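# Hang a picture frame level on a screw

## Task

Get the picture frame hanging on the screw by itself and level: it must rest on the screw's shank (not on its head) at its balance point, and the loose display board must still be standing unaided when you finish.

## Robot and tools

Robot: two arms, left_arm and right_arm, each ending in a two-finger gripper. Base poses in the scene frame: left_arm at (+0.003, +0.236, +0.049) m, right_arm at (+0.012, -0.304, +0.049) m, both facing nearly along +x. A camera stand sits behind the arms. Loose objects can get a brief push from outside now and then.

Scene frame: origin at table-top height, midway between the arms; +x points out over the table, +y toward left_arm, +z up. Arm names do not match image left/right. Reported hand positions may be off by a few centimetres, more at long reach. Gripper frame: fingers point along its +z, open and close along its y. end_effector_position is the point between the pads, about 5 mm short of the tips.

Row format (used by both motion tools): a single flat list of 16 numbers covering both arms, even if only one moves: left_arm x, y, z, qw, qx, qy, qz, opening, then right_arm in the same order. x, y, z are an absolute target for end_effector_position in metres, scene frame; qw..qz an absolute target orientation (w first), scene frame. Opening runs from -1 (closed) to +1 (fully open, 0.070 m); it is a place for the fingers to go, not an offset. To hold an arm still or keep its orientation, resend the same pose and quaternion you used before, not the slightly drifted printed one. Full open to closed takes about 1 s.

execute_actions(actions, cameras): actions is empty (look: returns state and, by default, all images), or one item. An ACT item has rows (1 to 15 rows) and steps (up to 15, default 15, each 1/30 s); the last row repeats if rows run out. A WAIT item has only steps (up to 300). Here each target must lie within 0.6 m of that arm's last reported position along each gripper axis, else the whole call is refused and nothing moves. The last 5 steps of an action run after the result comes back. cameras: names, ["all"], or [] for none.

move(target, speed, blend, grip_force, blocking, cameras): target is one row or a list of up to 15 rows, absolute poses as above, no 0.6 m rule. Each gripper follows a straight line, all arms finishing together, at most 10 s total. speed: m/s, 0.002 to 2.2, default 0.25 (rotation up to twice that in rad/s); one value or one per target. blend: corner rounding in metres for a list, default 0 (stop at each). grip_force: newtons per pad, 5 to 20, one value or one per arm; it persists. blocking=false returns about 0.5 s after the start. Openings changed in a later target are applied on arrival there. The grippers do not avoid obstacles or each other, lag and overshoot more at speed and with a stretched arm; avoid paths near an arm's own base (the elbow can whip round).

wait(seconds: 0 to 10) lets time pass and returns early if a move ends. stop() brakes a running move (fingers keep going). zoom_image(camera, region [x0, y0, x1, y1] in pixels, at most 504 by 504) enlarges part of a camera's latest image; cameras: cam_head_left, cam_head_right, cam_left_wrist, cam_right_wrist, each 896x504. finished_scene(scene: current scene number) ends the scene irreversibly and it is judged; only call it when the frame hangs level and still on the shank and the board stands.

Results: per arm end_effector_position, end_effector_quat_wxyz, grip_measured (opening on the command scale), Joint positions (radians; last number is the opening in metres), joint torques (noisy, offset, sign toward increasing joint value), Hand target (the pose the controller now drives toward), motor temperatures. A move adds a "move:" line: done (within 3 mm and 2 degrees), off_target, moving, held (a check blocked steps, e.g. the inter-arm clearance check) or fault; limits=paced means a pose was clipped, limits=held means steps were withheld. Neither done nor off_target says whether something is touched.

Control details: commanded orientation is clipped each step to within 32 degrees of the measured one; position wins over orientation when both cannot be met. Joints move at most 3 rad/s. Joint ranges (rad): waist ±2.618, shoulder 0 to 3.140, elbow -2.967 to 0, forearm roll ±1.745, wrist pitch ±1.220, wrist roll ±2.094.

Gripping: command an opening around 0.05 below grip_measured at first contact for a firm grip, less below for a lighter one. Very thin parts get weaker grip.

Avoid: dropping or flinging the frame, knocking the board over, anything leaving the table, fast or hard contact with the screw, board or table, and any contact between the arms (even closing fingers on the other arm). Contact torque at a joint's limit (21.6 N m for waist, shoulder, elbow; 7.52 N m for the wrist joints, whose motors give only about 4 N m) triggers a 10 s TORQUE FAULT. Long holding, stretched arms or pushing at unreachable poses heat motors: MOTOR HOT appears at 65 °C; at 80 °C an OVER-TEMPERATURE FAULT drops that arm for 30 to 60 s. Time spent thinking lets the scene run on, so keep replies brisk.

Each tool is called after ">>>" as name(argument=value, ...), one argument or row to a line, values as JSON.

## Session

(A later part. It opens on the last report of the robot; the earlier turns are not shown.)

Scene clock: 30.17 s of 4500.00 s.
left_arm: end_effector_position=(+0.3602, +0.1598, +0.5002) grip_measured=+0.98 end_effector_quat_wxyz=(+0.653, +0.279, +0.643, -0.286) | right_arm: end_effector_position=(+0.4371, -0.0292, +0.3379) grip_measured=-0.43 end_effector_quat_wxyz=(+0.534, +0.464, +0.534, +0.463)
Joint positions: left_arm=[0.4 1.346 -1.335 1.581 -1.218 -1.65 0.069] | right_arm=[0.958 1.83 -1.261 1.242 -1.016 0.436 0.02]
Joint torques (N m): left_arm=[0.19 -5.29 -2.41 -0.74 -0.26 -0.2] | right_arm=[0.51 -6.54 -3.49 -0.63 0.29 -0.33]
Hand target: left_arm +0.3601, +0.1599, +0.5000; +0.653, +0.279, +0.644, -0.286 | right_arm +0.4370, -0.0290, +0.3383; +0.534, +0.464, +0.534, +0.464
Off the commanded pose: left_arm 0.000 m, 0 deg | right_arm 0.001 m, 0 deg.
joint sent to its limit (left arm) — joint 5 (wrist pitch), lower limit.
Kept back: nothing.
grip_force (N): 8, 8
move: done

>>> move(
  target=[
    [0.36,0.16,0.5,0.652,0.280,0.643,-0.287,1,0.437,-0.029,0.3405,0.5337,0.4639,0.5337,0.4639,-0.5],
    [0.36,0.16,0.5,0.652,0.280,0.643,-0.287,1,0.437,-0.036,0.3415,0.5337,0.4639,0.5337,0.4639,-0.50],
    [0.36,0.16,0.5,0.652,0.280,0.643,-0.287,1,0.437,-0.036,0.3389,0.5337,0.4639,0.5337,0.4639,-0.50],
  ],
  speed=0.03,
  cameras=["all"],
)

>>> zoom_image(
  camera="cam_head_right",
  region=[390, 0, 530, 140],
)

>>> zoom_image(
  camera="cam_left_wrist",
  region=[430, 70, 670, 350],
)

Scene clock: 31.53 s of 4500.00 s.
left_arm: end_effector_position=(+0.3602, +0.1598, +0.5002) grip_measured=+0.98 end_effector_quat_wxyz=(+0.653, +0.279, +0.643, -0.286) | right_arm: end_effector_position=(+0.4368, -0.0362, +0.3394) grip_measured=-0.43 end_effector_quat_wxyz=(+0.533, +0.464, +0.533, +0.465)
Joint positions: left_arm=[0.4 1.346 -1.335 1.581 -1.218 -1.65 0.069] | right_arm=[0.946 1.809 -1.236 1.231 -1.007 0.447 0.02]
Joint torques (N m): left_arm=[0.14 -5.19 -2.5 -0.77 -0.25 -0.21] | right_arm=[-0.51 -6.57 -4.02 -1.15 -0.65 -0.26]
Hand target: left_arm +0.3601, +0.1599, +0.5000; +0.653, +0.279, +0.644, -0.286 | right_arm +0.4370, -0.0360, +0.3389; +0.534, +0.464, +0.534, +0.464
Off the commanded pose: left_arm 0.000 m, 0 deg | right_arm 0.001 m, 0 deg.
joint sent to its limit (left arm) — joint 5 (wrist pitch), lower limit.
Kept back: nothing.
grip_force (N): 8, 8
move: done
cam_left_wrist: T_world_to_cam=[[-0.71683, -0.69722, -0.00647, 0.37639], [-0.37696, 0.39534, -0.83762, 0.49217], [0.58656, -0.59799, -0.54621, 0.27912]] pos_world=[0.29162, 0.23476, 0.56715]
cam_right_wrist: T_world_to_cam=[[-0.0097, -0.09837, -0.9951, 0.33907], [-0.6102, 0.78896, -0.07204, 0.31327], [0.79219, 0.60651, -0.06768, -0.18278]] pos_world=[0.33924, -0.10294, 0.34761]

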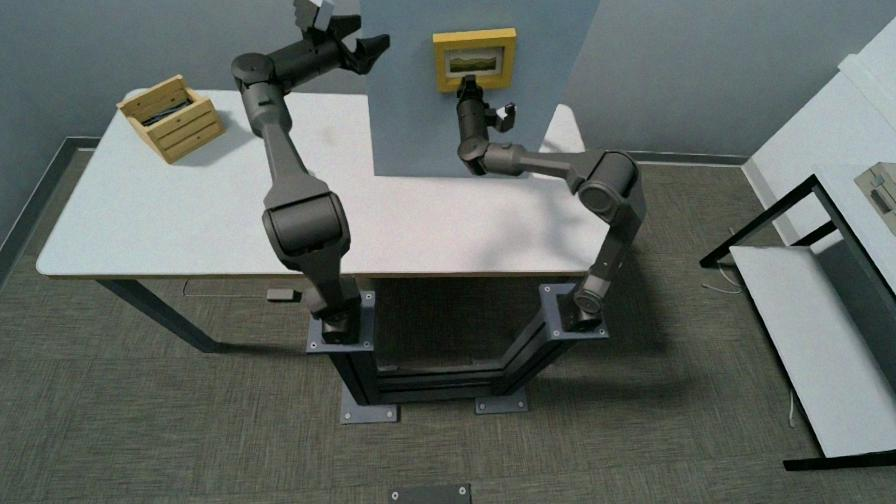

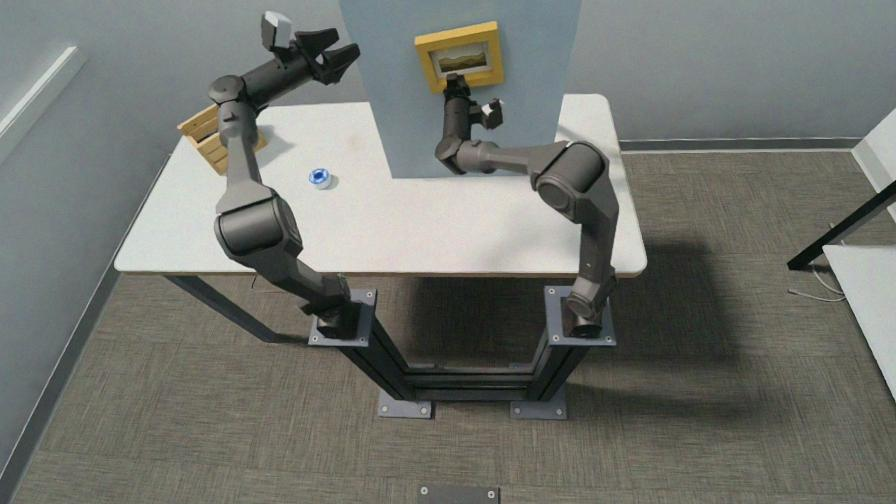

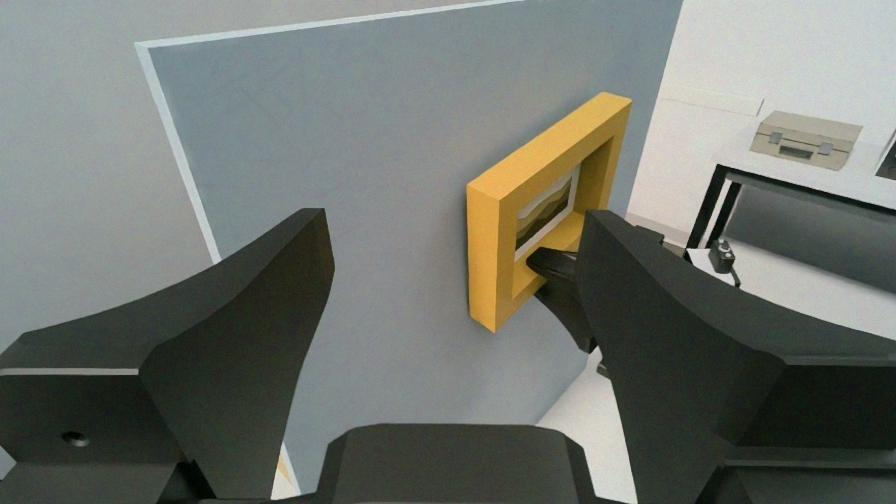

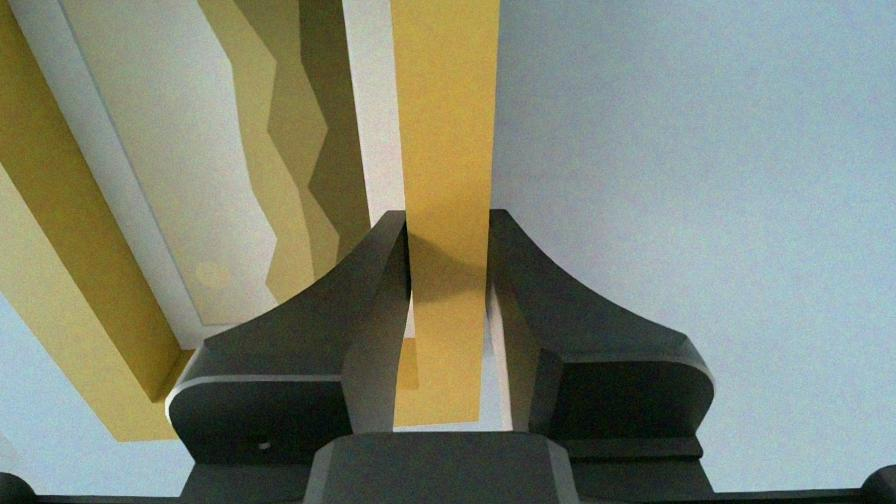

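Scaled by 3.600 from the camera's image (finer frame: 1280x720).

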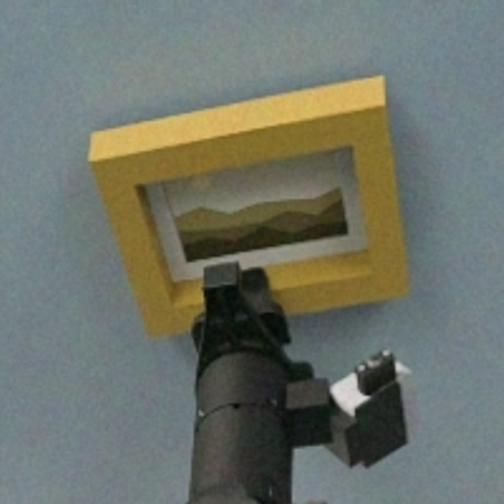

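Scaled by 1.800 from the camera's image (finer frame: 1280x720).

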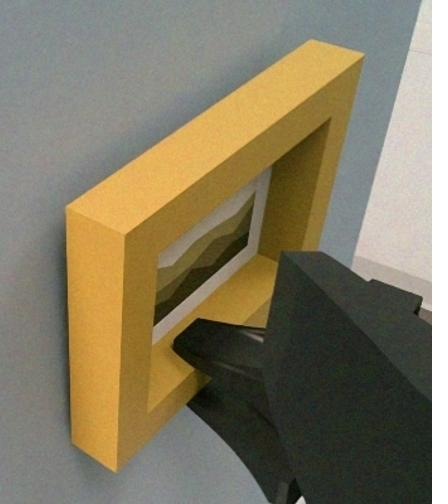

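>>> move(
  target=[
    [0.36,0.16,0.5,0.652,0.280,0.643,-0.287,1,0.437,-0.036,0.3382,0.5337,0.4639,0.5337,0.4639,-0.5],
    [0.36,0.16,0.5,0.652,0.280,0.643,-0.287,1,0.437,-0.036,0.3382,0.5337,0.4639,0.5337,0.4639,-0.41],
    [0.36,0.16,0.5,0.652,0.280,0.643,-0.287,1,0.437,-0.036,0.3382,0.5337,0.4639,0.5337,0.4639,-0.38],
    [0.36,0.16,0.5,0.652,0.280,0.643,-0.287,1,0.437,-0.036,0.3382,0.5337,0.4639,0.5337,0.4639,-0.34],
    [0.36,0.16,0.5,0.652,0.280,0.643,-0.287,1,0.437,-0.036,0.3382,0.5337,0.4639,0.5337,0.4639,-0.28],
  ],
  speed=0.03,
  cameras=["all"],
)

>>> zoom_image(
  camera="cam_head_right",
  region=[390, 0, 530, 140],
)

>>> zoom_image(
  camera="cam_left_wrist",
  region=[430, 70, 670, 350],
)

Scene clock: 35.23 s of 4500.00 s.
left_arm: end_effector_position=(+0.3602, +0.1598, +0.5002) grip_measured=+0.98 end_effector_quat_wxyz=(+0.653, +0.279, +0.643, -0.286) | right_arm: end_effector_position=(+0.4370, -0.0359, +0.3375) grip_measured=-0.28 end_effector_quat_wxyz=(+0.533, +0.464, +0.534, +0.463)
Joint positions: left_arm=[0.4 1.346 -1.335 1.581 -1.218 -1.65 0.069] | right_arm=[0.946 1.812 -1.234 1.229 -1.007 0.449 0.025]
Joint torques (N m): left_arm=[-0.07 -5.03 -2.42 -0.76 -0.26 -0.17] | right_arm=[0.3 -7.92 -4.17 -1.03 -0.58 -0.01]
Hand target: left_arm +0.3601, +0.1599, +0.5000; +0.653, +0.279, +0.644, -0.286 | right_arm +0.4370, -0.0360, +0.3382; +0.534, +0.464, +0.534, +0.464
Off the commanded pose: left_arm 0.000 m, 0 deg | right_arm 0.001 m, 0 deg.
joint sent to its limit (left arm) — joint 5 (wrist pitch), lower limit.
Kept back: nothing.
grip_force (N): 8, 8
move: done
cam_left_wrist: T_world_to_cam=[[-0.71683, -0.69722, -0.00647, 0.37639], [-0.37696, 0.39534, -0.83762, 0.49217], [0.58656, -0.59799, -0.54621, 0.27912]] pos_world=[0.29162, 0.23476, 0.56715]
cam_right_wrist: T_world_to_cam=[[-0.01149, -0.10166, -0.99475, 0.33774], [-0.61079, 0.78837, -0.07352, 0.31369], [0.79171, 0.60674, -0.07115, -0.18183]] pos_world=[0.33944, -0.10265, 0.34609]

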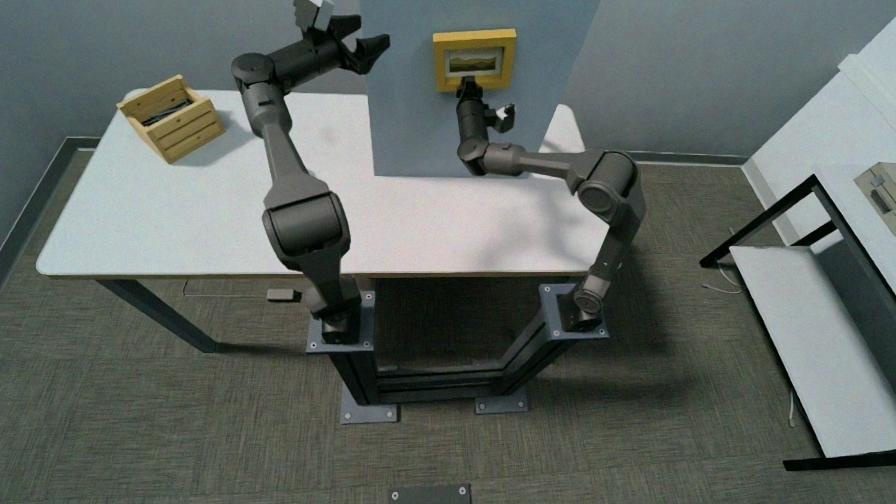

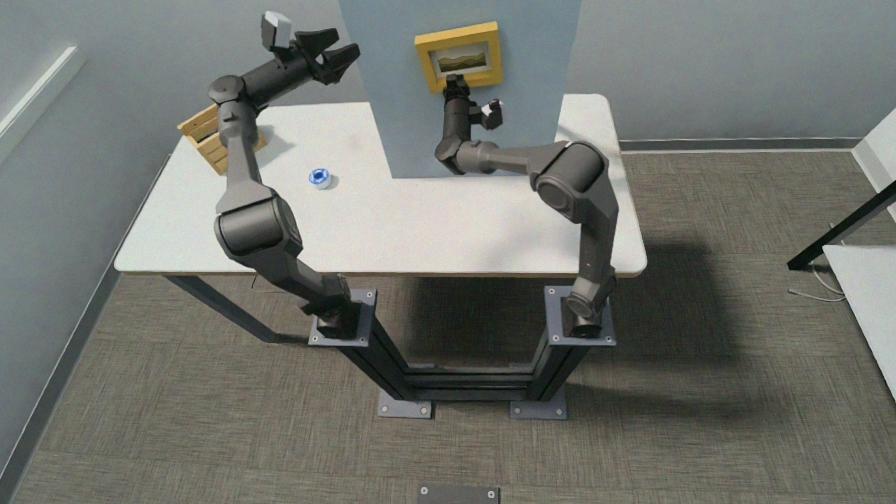

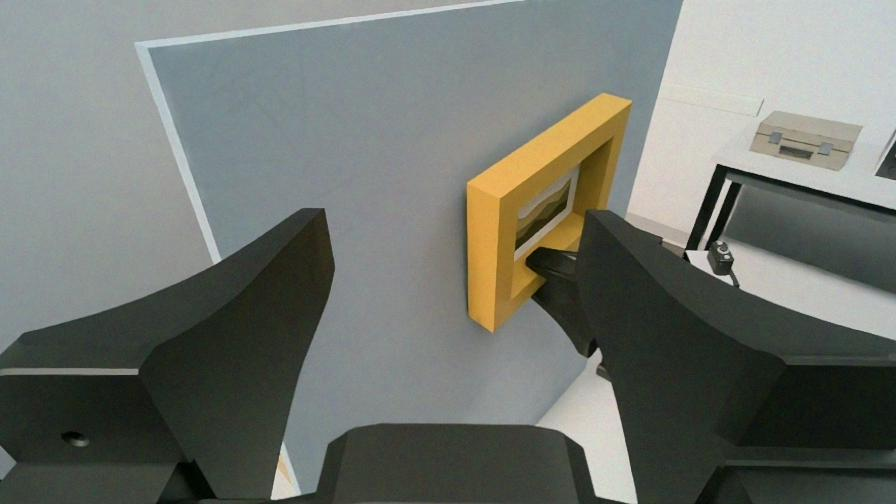

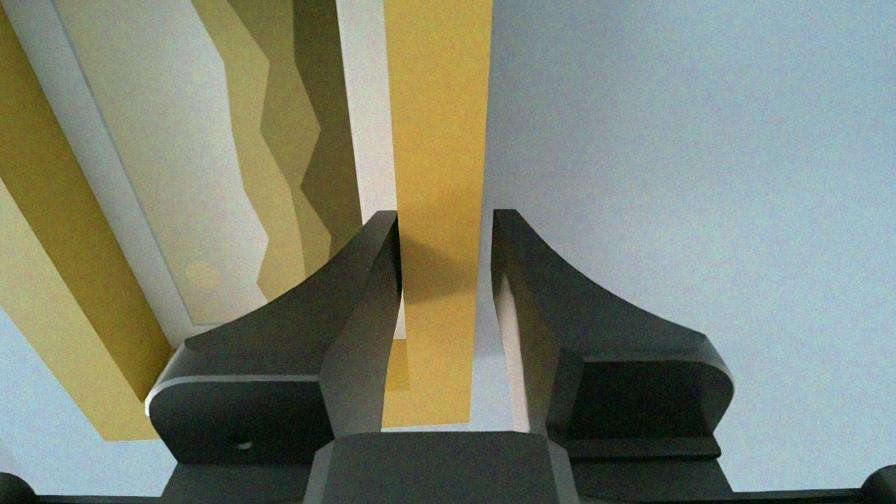

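Scaled by 3.600 from the camera's image (finer frame: 1280x720).

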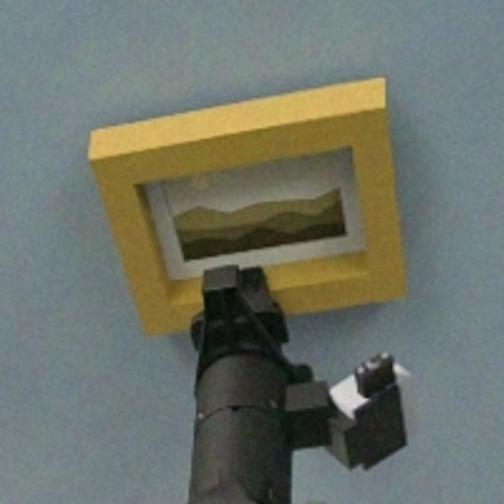

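Scaled by 1.800 from the camera's image (finer frame: 1280x720).

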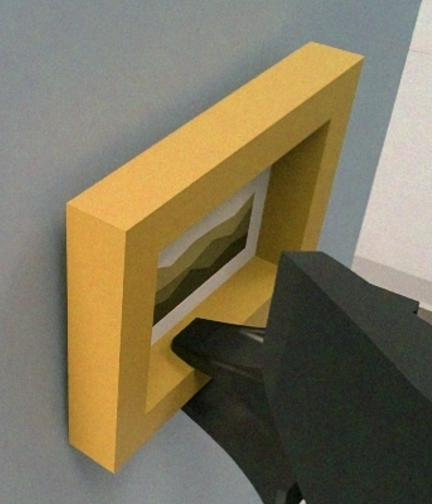

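>>> move(
  target=[
    [0.36,0.16,0.5,0.652,0.280,0.643,-0.287,1,0.437,-0.036,0.340,0.5337,0.4639,0.5337,0.4639,-0.28],
    [0.36,0.16,0.5,0.652,0.280,0.643,-0.287,1,0.437,-0.036,0.340,0.5337,0.4639,0.5337,0.4639,-0.2],
    [0.36,0.16,0.5,0.652,0.280,0.643,-0.287,1,0.437,-0.036,0.340,0.5337,0.4639,0.5337,0.4639,-0.1],
  ],
  speed=0.03,
  cameras=["all"],
)

>>> zoom_image(
  camera="cam_head_right",
  region=[390, 0, 530, 140],
)

>>> zoom_image(
  camera="cam_left_wrist",
  region=[430, 70, 670, 350],
)

Scene clock: 37.33 s of 4500.00 s.
left_arm: end_effector_position=(+0.3602, +0.1598, +0.5002) grip_measured=+0.98 end_effector_quat_wxyz=(+0.653, +0.279, +0.643, -0.286) | right_arm: end_effector_position=(+0.4370, -0.0359, +0.3401) grip_measured=-0.10 end_effector_quat_wxyz=(+0.534, +0.464, +0.534, +0.464)
Joint positions: left_arm=[0.4 1.346 -1.335 1.581 -1.218 -1.65 0.069] | right_arm=[0.946 1.809 -1.239 1.232 -1.006 0.442 0.032]
Joint torques (N m): left_arm=[-0.18 -4.95 -2.69 -0.74 -0.26 -0.16] | right_arm=[-0.47 -6.34 -3.35 -0.84 -0.35 0.12]
Hand target: left_arm +0.3601, +0.1599, +0.5000; +0.653, +0.279, +0.644, -0.286 | right_arm +0.4370, -0.0360, +0.3400; +0.534, +0.464, +0.534, +0.464
Off the commanded pose: left_arm 0.000 m, 0 deg | right_arm 0.000 m, 0 deg.
joint sent to its limit (left arm) — joint 5 (wrist pitch), lower limit.
Kept back: nothing.
grip_force (N): 8, 8
move: done
cam_left_wrist: T_world_to_cam=[[-0.71683, -0.69722, -0.00647, 0.37639], [-0.37696, 0.39534, -0.83762, 0.49217], [0.58656, -0.59799, -0.54621, 0.27912]] pos_world=[0.29162, 0.23476, 0.56715]
cam_right_wrist: T_world_to_cam=[[-0.00933, -0.10132, -0.99481, 0.33936], [-0.61031, 0.78864, -0.07459, 0.3141], [0.79211, 0.60645, -0.06919, -0.18252]] pos_world=[0.33944, -0.10265, 0.3484]

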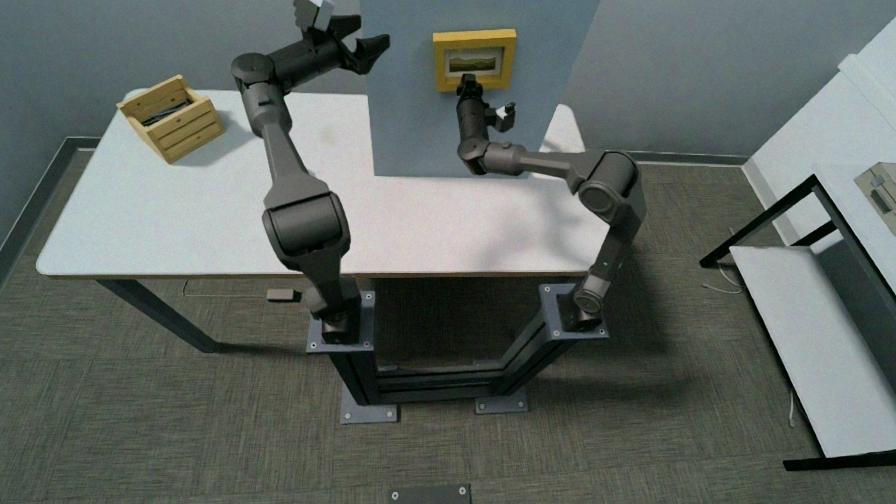

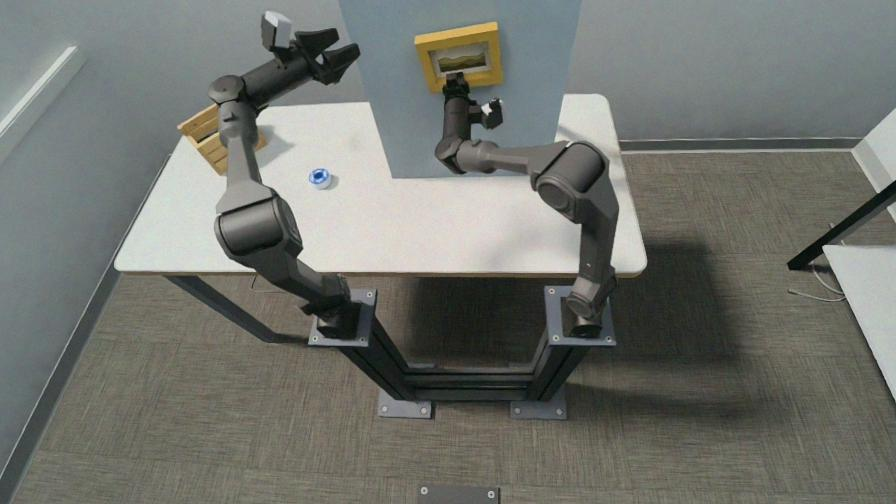

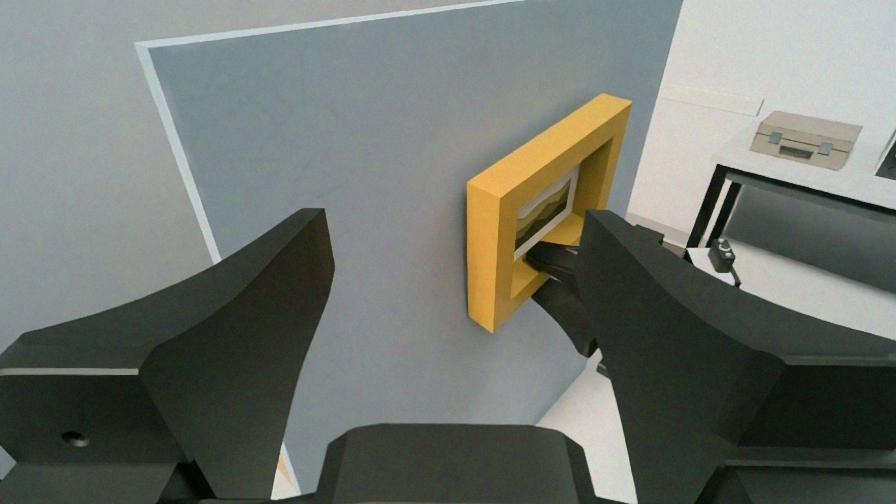

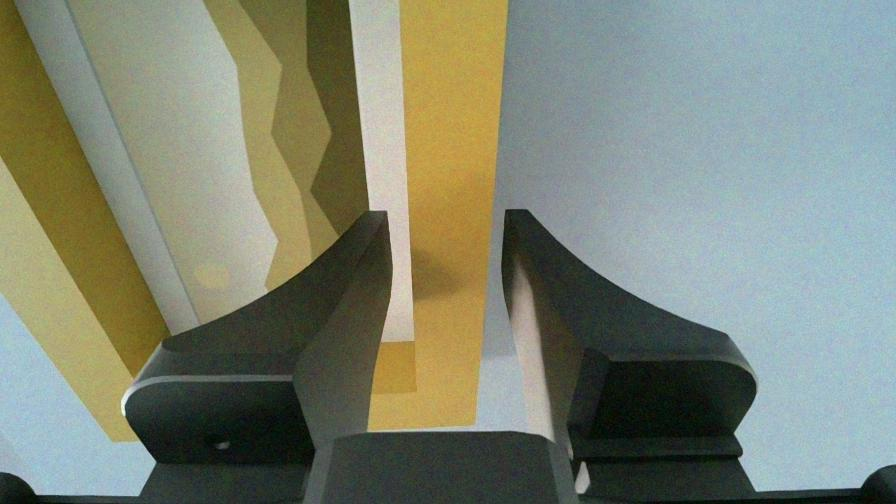

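Scaled by 3.600 from the camera's image (finer frame: 1280x720).

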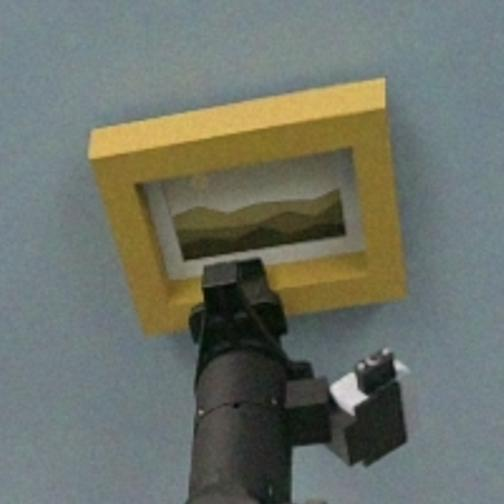

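Scaled by 1.800 from the camera's image (finer frame: 1280x720).

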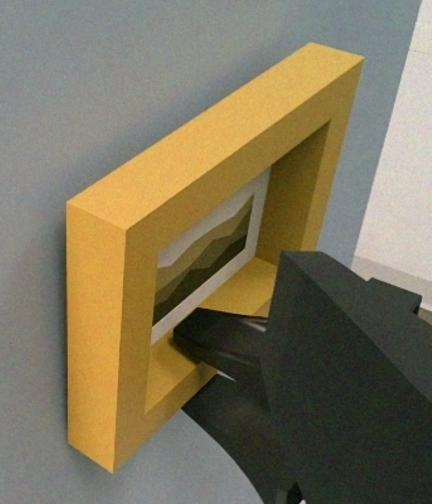

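>>> move(
  target=[
    [0.36,0.16,0.5,0.652,0.280,0.643,-0.287,1,0.437,-0.036,0.341,0.5337,0.4639,0.5337,0.4639,0.15],
    [0.36,0.16,0.5,0.652,0.280,0.643,-0.287,1,0.437,0.0,0.336,0.5337,0.4639,0.5337,0.4639,0.15],
  ],
  speed=0.08,
  cameras=["cam_left_wrist","cam_right_wrist","cam_head_right"],
)

>>> zoom_image(
  camera="cam_head_right",
  region=[390, 0, 530, 140],
)

>>> zoom_image(
  camera="cam_left_wrist",
  region=[430, 70, 670, 350],
)

Scene clock: 40.43 s of 4500.00 s.
left_arm: end_effector_position=(+0.3602, +0.1598, +0.5002) grip_measured=+0.98 end_effector_quat_wxyz=(+0.653, +0.279, +0.643, -0.286) | right_arm: end_effector_position=(+0.4370, +0.0004, +0.3360) grip_measured=+0.15 end_effector_quat_wxyz=(+0.534, +0.464, +0.534, +0.464)
Joint positions: left_arm=[0.4 1.346 -1.335 1.581 -1.218 -1.65 0.069] | right_arm=[1.006 1.911 -1.375 1.289 -1.047 0.385 0.04]
Joint torques (N m): left_arm=[-0.39 -5.05 -2.58 -0.76 -0.25 -0.17] | right_arm=[-0.5 -8.76 -3.34 -1.05 -0.44 0.03]
Hand target: left_arm +0.3601, +0.1599, +0.5000; +0.653, +0.279, +0.644, -0.286 | right_arm +0.4370, +0.0000, +0.3360; +0.534, +0.464, +0.534, +0.464
Off the commanded pose: left_arm 0.000 m, 0 deg | right_arm 0.000 m, 0 deg.
joint sent to its limit (left arm) — joint 5 (wrist pitch), lower limit.
Kept back: nothing.
grip_force (N): 8, 8
move: done
cam_left_wrist: T_world_to_cam=[[-0.71683, -0.69722, -0.00647, 0.37639], [-0.37696, 0.39534, -0.83762, 0.49217], [0.58656, -0.59799, -0.54621, 0.27912]] pos_world=[0.29162, 0.23476, 0.56715]
cam_right_wrist: T_world_to_cam=[[-0.00972, -0.1006, -0.99488, 0.33926], [-0.61029, 0.78873, -0.0738, 0.2849], [0.79212, 0.60645, -0.06906, -0.20486]] pos_world=[0.33944, -0.06635, 0.3444]
Images, in order (width x height): cam_head_right 896x504, cam_left_wrist 896x504, cam_right_wrist 896x504.

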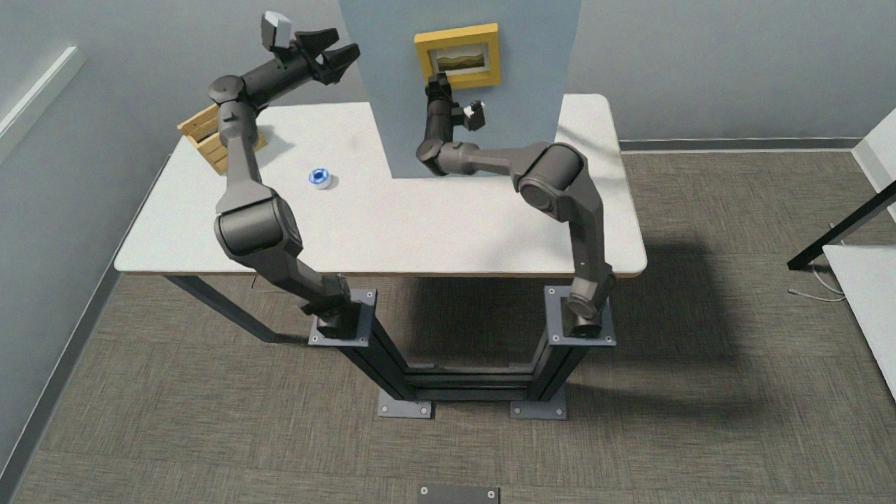

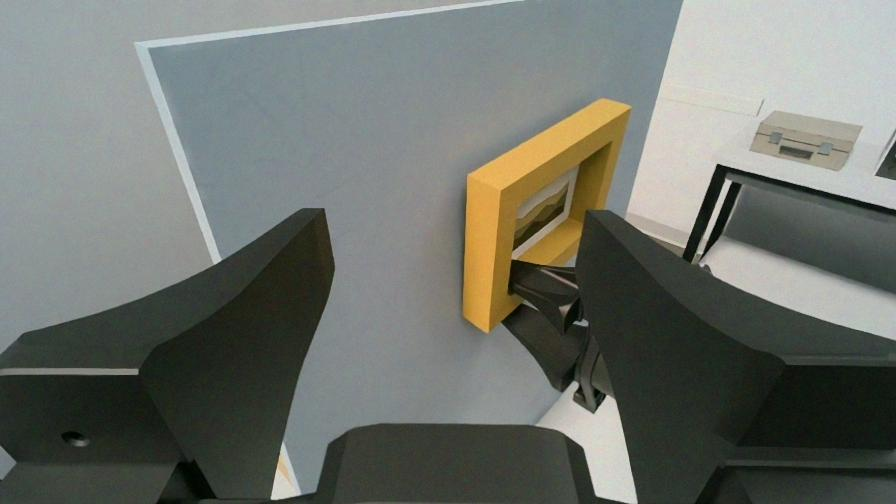

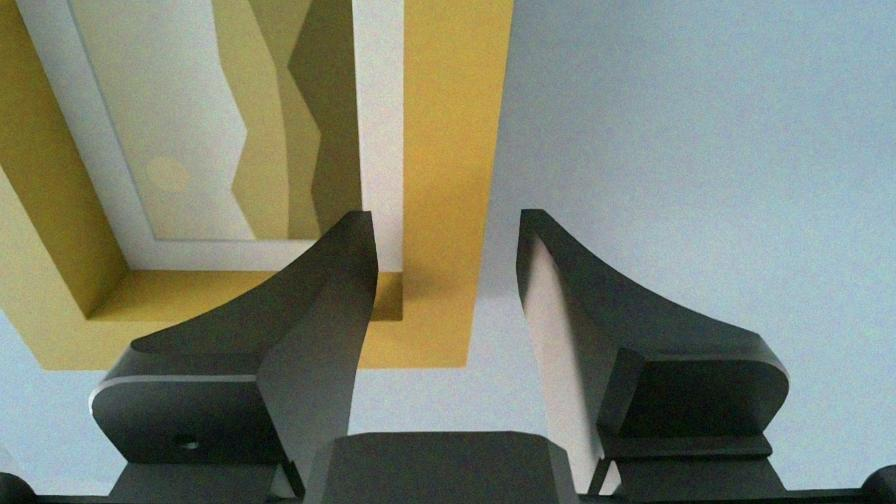

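Scaled by 3.600 from the camera's image (finer frame: 1280x720).

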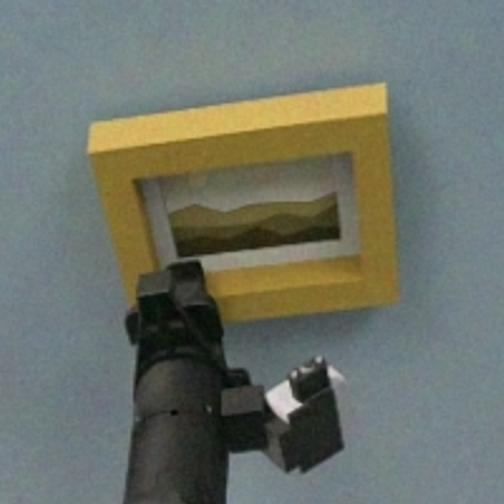

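Scaled by 1.800 from the camera's image (finer frame: 1280x720).

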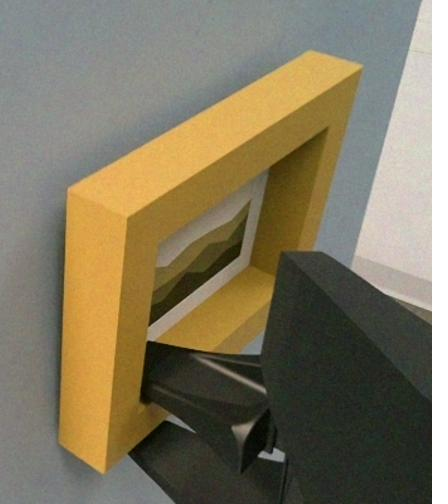

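>>> move(
  target=[0.36,0.16,0.5,0.652,0.280,0.643,-0.287,1,0.437,0.0072,0.337,0.5337,0.4639,0.5337,0.4639,0.15],
  speed=0.03,
  cameras=["cam_left_wrist","cam_right_wrist","cam_head_right"],
)

>>> zoom_image(
  camera="cam_head_right",
  region=[390, 0, 530, 140],
)

>>> zoom_image(
  camera="cam_left_wrist",
  region=[430, 70, 670, 350],
)

Scene clock: 41.40 s of 4500.00 s.
left_arm: end_effector_position=(+0.3602, +0.1598, +0.5002) grip_measured=+0.98 end_effector_quat_wxyz=(+0.653, +0.279, +0.643, -0.286) | right_arm: end_effector_position=(+0.4371, +0.0071, +0.3373) grip_measured=+0.15 end_effector_quat_wxyz=(+0.534, +0.464, +0.534, +0.464)
Joint positions: left_arm=[0.4 1.346 -1.335 1.581 -1.218 -1.65 0.069] | right_arm=[1.016 1.928 -1.407 1.303 -1.051 0.366 0.04]
Joint torques (N m): left_arm=[-0.61 -5.04 -2.82 -0.78 -0.28 -0.17] | right_arm=[0.5 -7.26 -3.99 -0.95 -0.46 -0.09]
Hand target: left_arm +0.3601, +0.1599, +0.5000; +0.653, +0.279, +0.644, -0.286 | right_arm +0.4370, +0.0072, +0.3370; +0.534, +0.464, +0.534, +0.464
Off the commanded pose: left_arm 0.000 m, 0 deg | right_arm 0.000 m, 0 deg.
joint sent to its limit (left arm) — joint 5 (wrist pitch), lower limit.
Kept back: nothing.
grip_force (N): 8, 8
move: done
cam_left_wrist: T_world_to_cam=[[-0.71683, -0.69722, -0.00647, 0.37639], [-0.37696, 0.39534, -0.83762, 0.49217], [0.58656, -0.59799, -0.54621, 0.27912]] pos_world=[0.29162, 0.23476, 0.56715]
cam_right_wrist: T_world_to_cam=[[-0.00967, -0.10033, -0.99491, 0.34114], [-0.61028, 0.78876, -0.07361, 0.2797], [0.79213, 0.60646, -0.06885, -0.20899]] pos_world=[0.33954, -0.05964, 0.3456]
Images, in order (width x height): cam_head_right 896x504, cam_left_wrist 896x504, cam_right_wrist 896x504.

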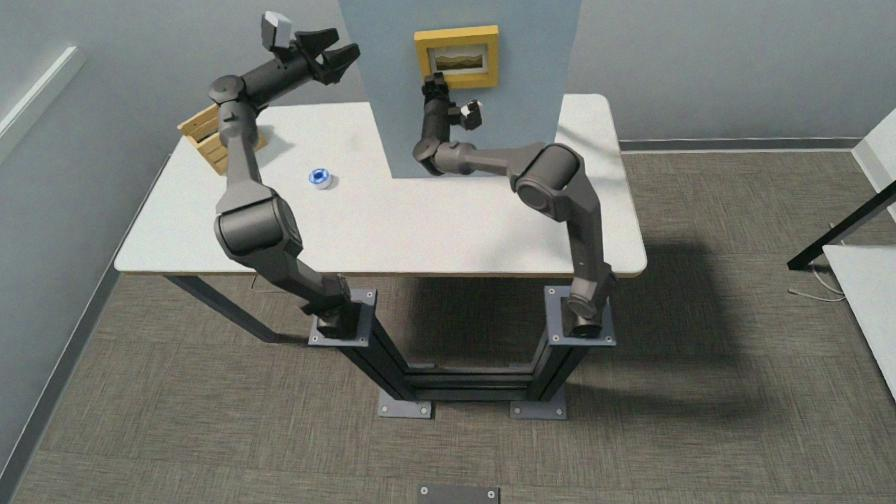

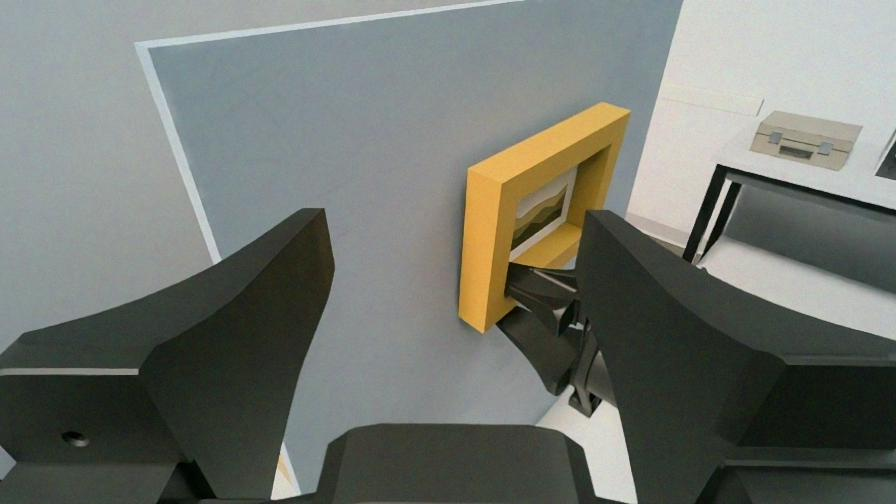

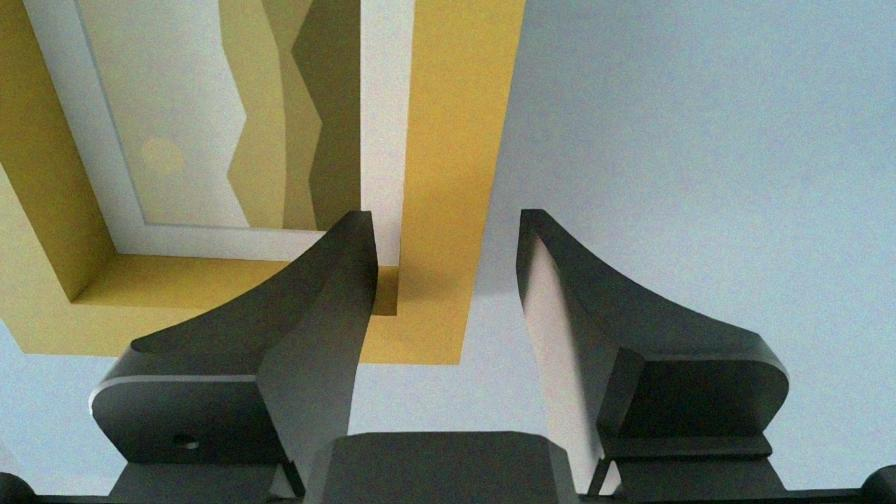

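Scaled by 3.600 from the camera's image (finer frame: 1280x720).

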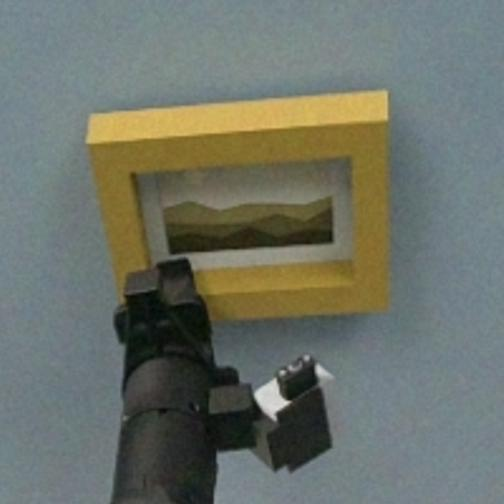

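Scaled by 1.800 from the camera's image (finer frame: 1280x720).

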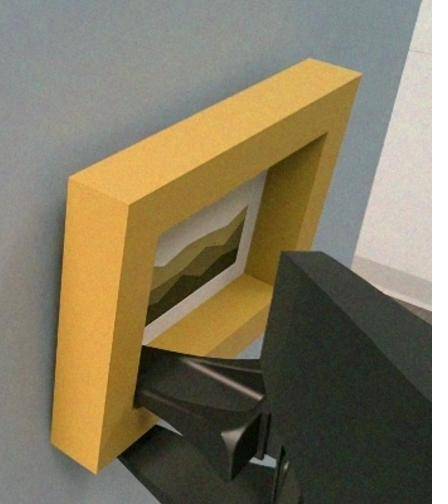

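>>> move(
  target=[
    [0.36,0.16,0.5,0.652,0.280,0.643,-0.287,1,0.437,0.0107,0.338,0.5337,0.4639,0.5337,0.4639,0.15],
    [0.36,0.16,0.5,0.652,0.280,0.643,-0.287,1,0.437,0.0,0.338,0.5337,0.4639,0.5337,0.4639,0.15],
  ],
  speed=0.03,
  cameras=["cam_left_wrist","cam_right_wrist","cam_head_right"],
)

>>> zoom_image(
  camera="cam_head_right",
  region=[390, 0, 530, 140],
)

>>> zoom_image(
  camera="cam_left_wrist",
  region=[430, 70, 670, 350],
)

Scene clock: 42.63 s of 4500.00 s.
left_arm: end_effector_position=(+0.3602, +0.1598, +0.5002) grip_measured=+0.98 end_effector_quat_wxyz=(+0.653, +0.279, +0.643, -0.286) | right_arm: end_effector_position=(+0.4369, +0.0000, +0.3379) grip_measured=+0.15 end_effector_quat_wxyz=(+0.534, +0.464, +0.534, +0.464)
Joint positions: left_arm=[0.4 1.346 -1.335 1.581 -1.218 -1.65 0.069] | right_arm=[1.005 1.907 -1.378 1.292 -1.044 0.378 0.04]
Joint torques (N m): left_arm=[-0.9 -5.21 -2.82 -0.78 -0.26 -0.17] | right_arm=[0.23 -8.41 -3.88 -1.01 -0.3 0.02]
Hand target: left_arm +0.3601, +0.1599, +0.5000; +0.653, +0.279, +0.644, -0.286 | right_arm +0.4370, +0.0000, +0.3380; +0.534, +0.464, +0.534, +0.464
Off the commanded pose: left_arm 0.000 m, 0 deg | right_arm 0.000 m, 0 deg.
joint sent to its limit (left arm) — joint 5 (wrist pitch), lower limit.
Kept back: nothing.
grip_force (N): 8, 8
move: done
cam_left_wrist: T_world_to_cam=[[-0.71683, -0.69722, -0.00647, 0.37639], [-0.37696, 0.39534, -0.83762, 0.49217], [0.58656, -0.59799, -0.54621, 0.27912]] pos_world=[0.29162, 0.23476, 0.56715]
cam_right_wrist: T_world_to_cam=[[-0.0101, -0.10111, -0.99482, 0.34118], [-0.61027, 0.78873, -0.07397, 0.28535], [0.79213, 0.60636, -0.06967, -0.2042]] pos_world=[0.33934, -0.06675, 0.3463]
Images, in order (width x height): cam_head_right 896x504, cam_left_wrist 896x504, cam_right_wrist 896x504.

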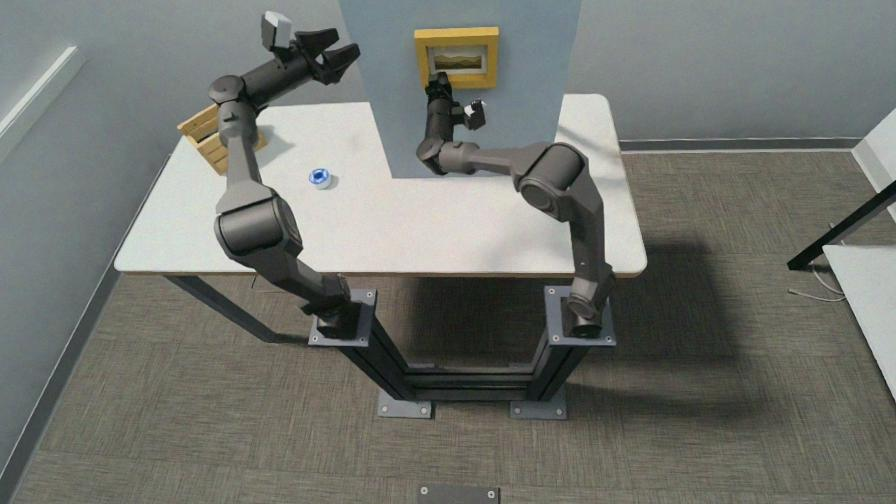

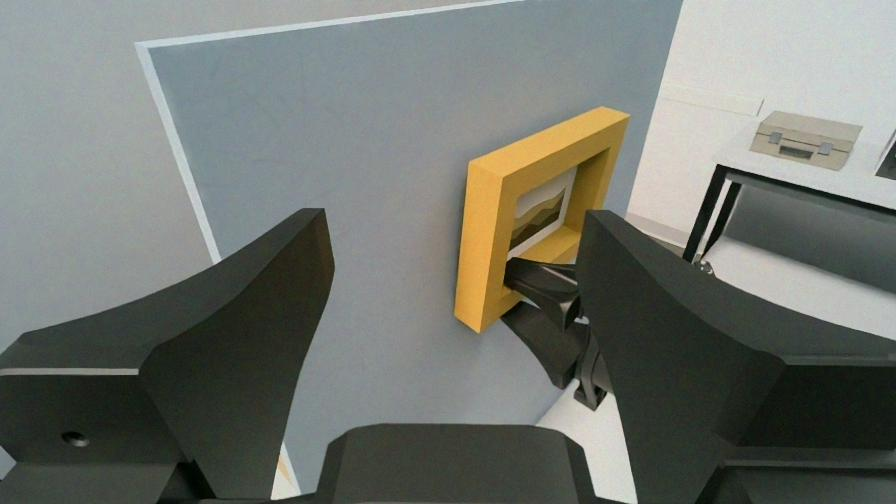

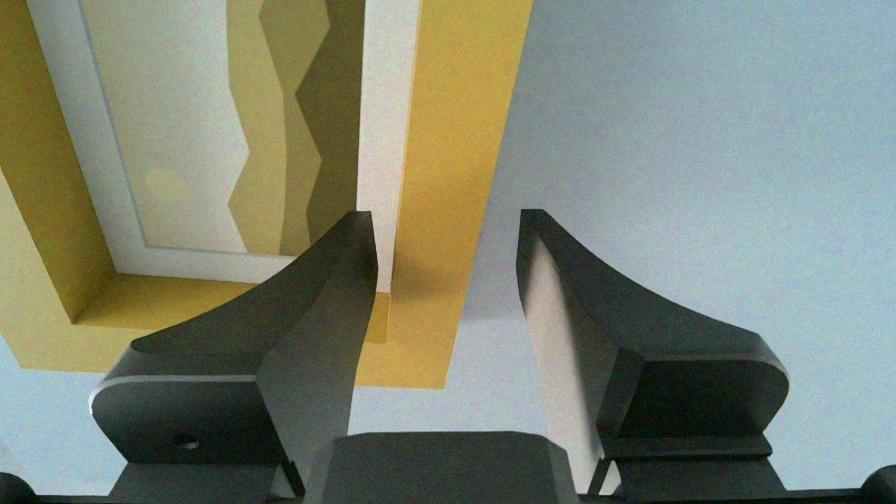

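Scaled by 3.600 from the camera's image (finer frame: 1280x720).

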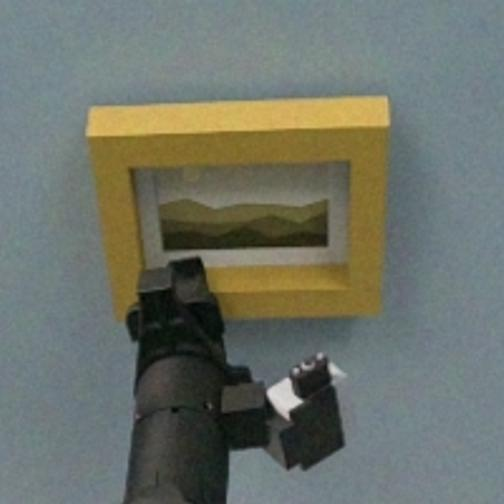

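Scaled by 1.800 from the camera's image (finer frame: 1280x720).

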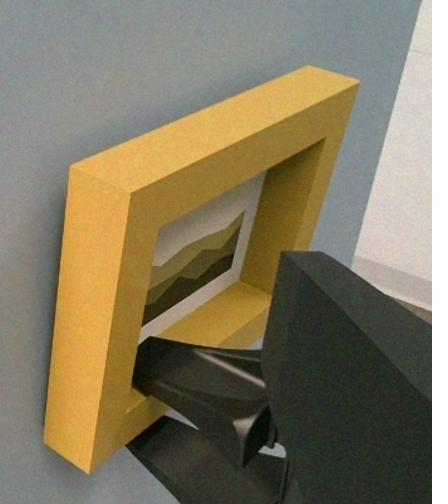

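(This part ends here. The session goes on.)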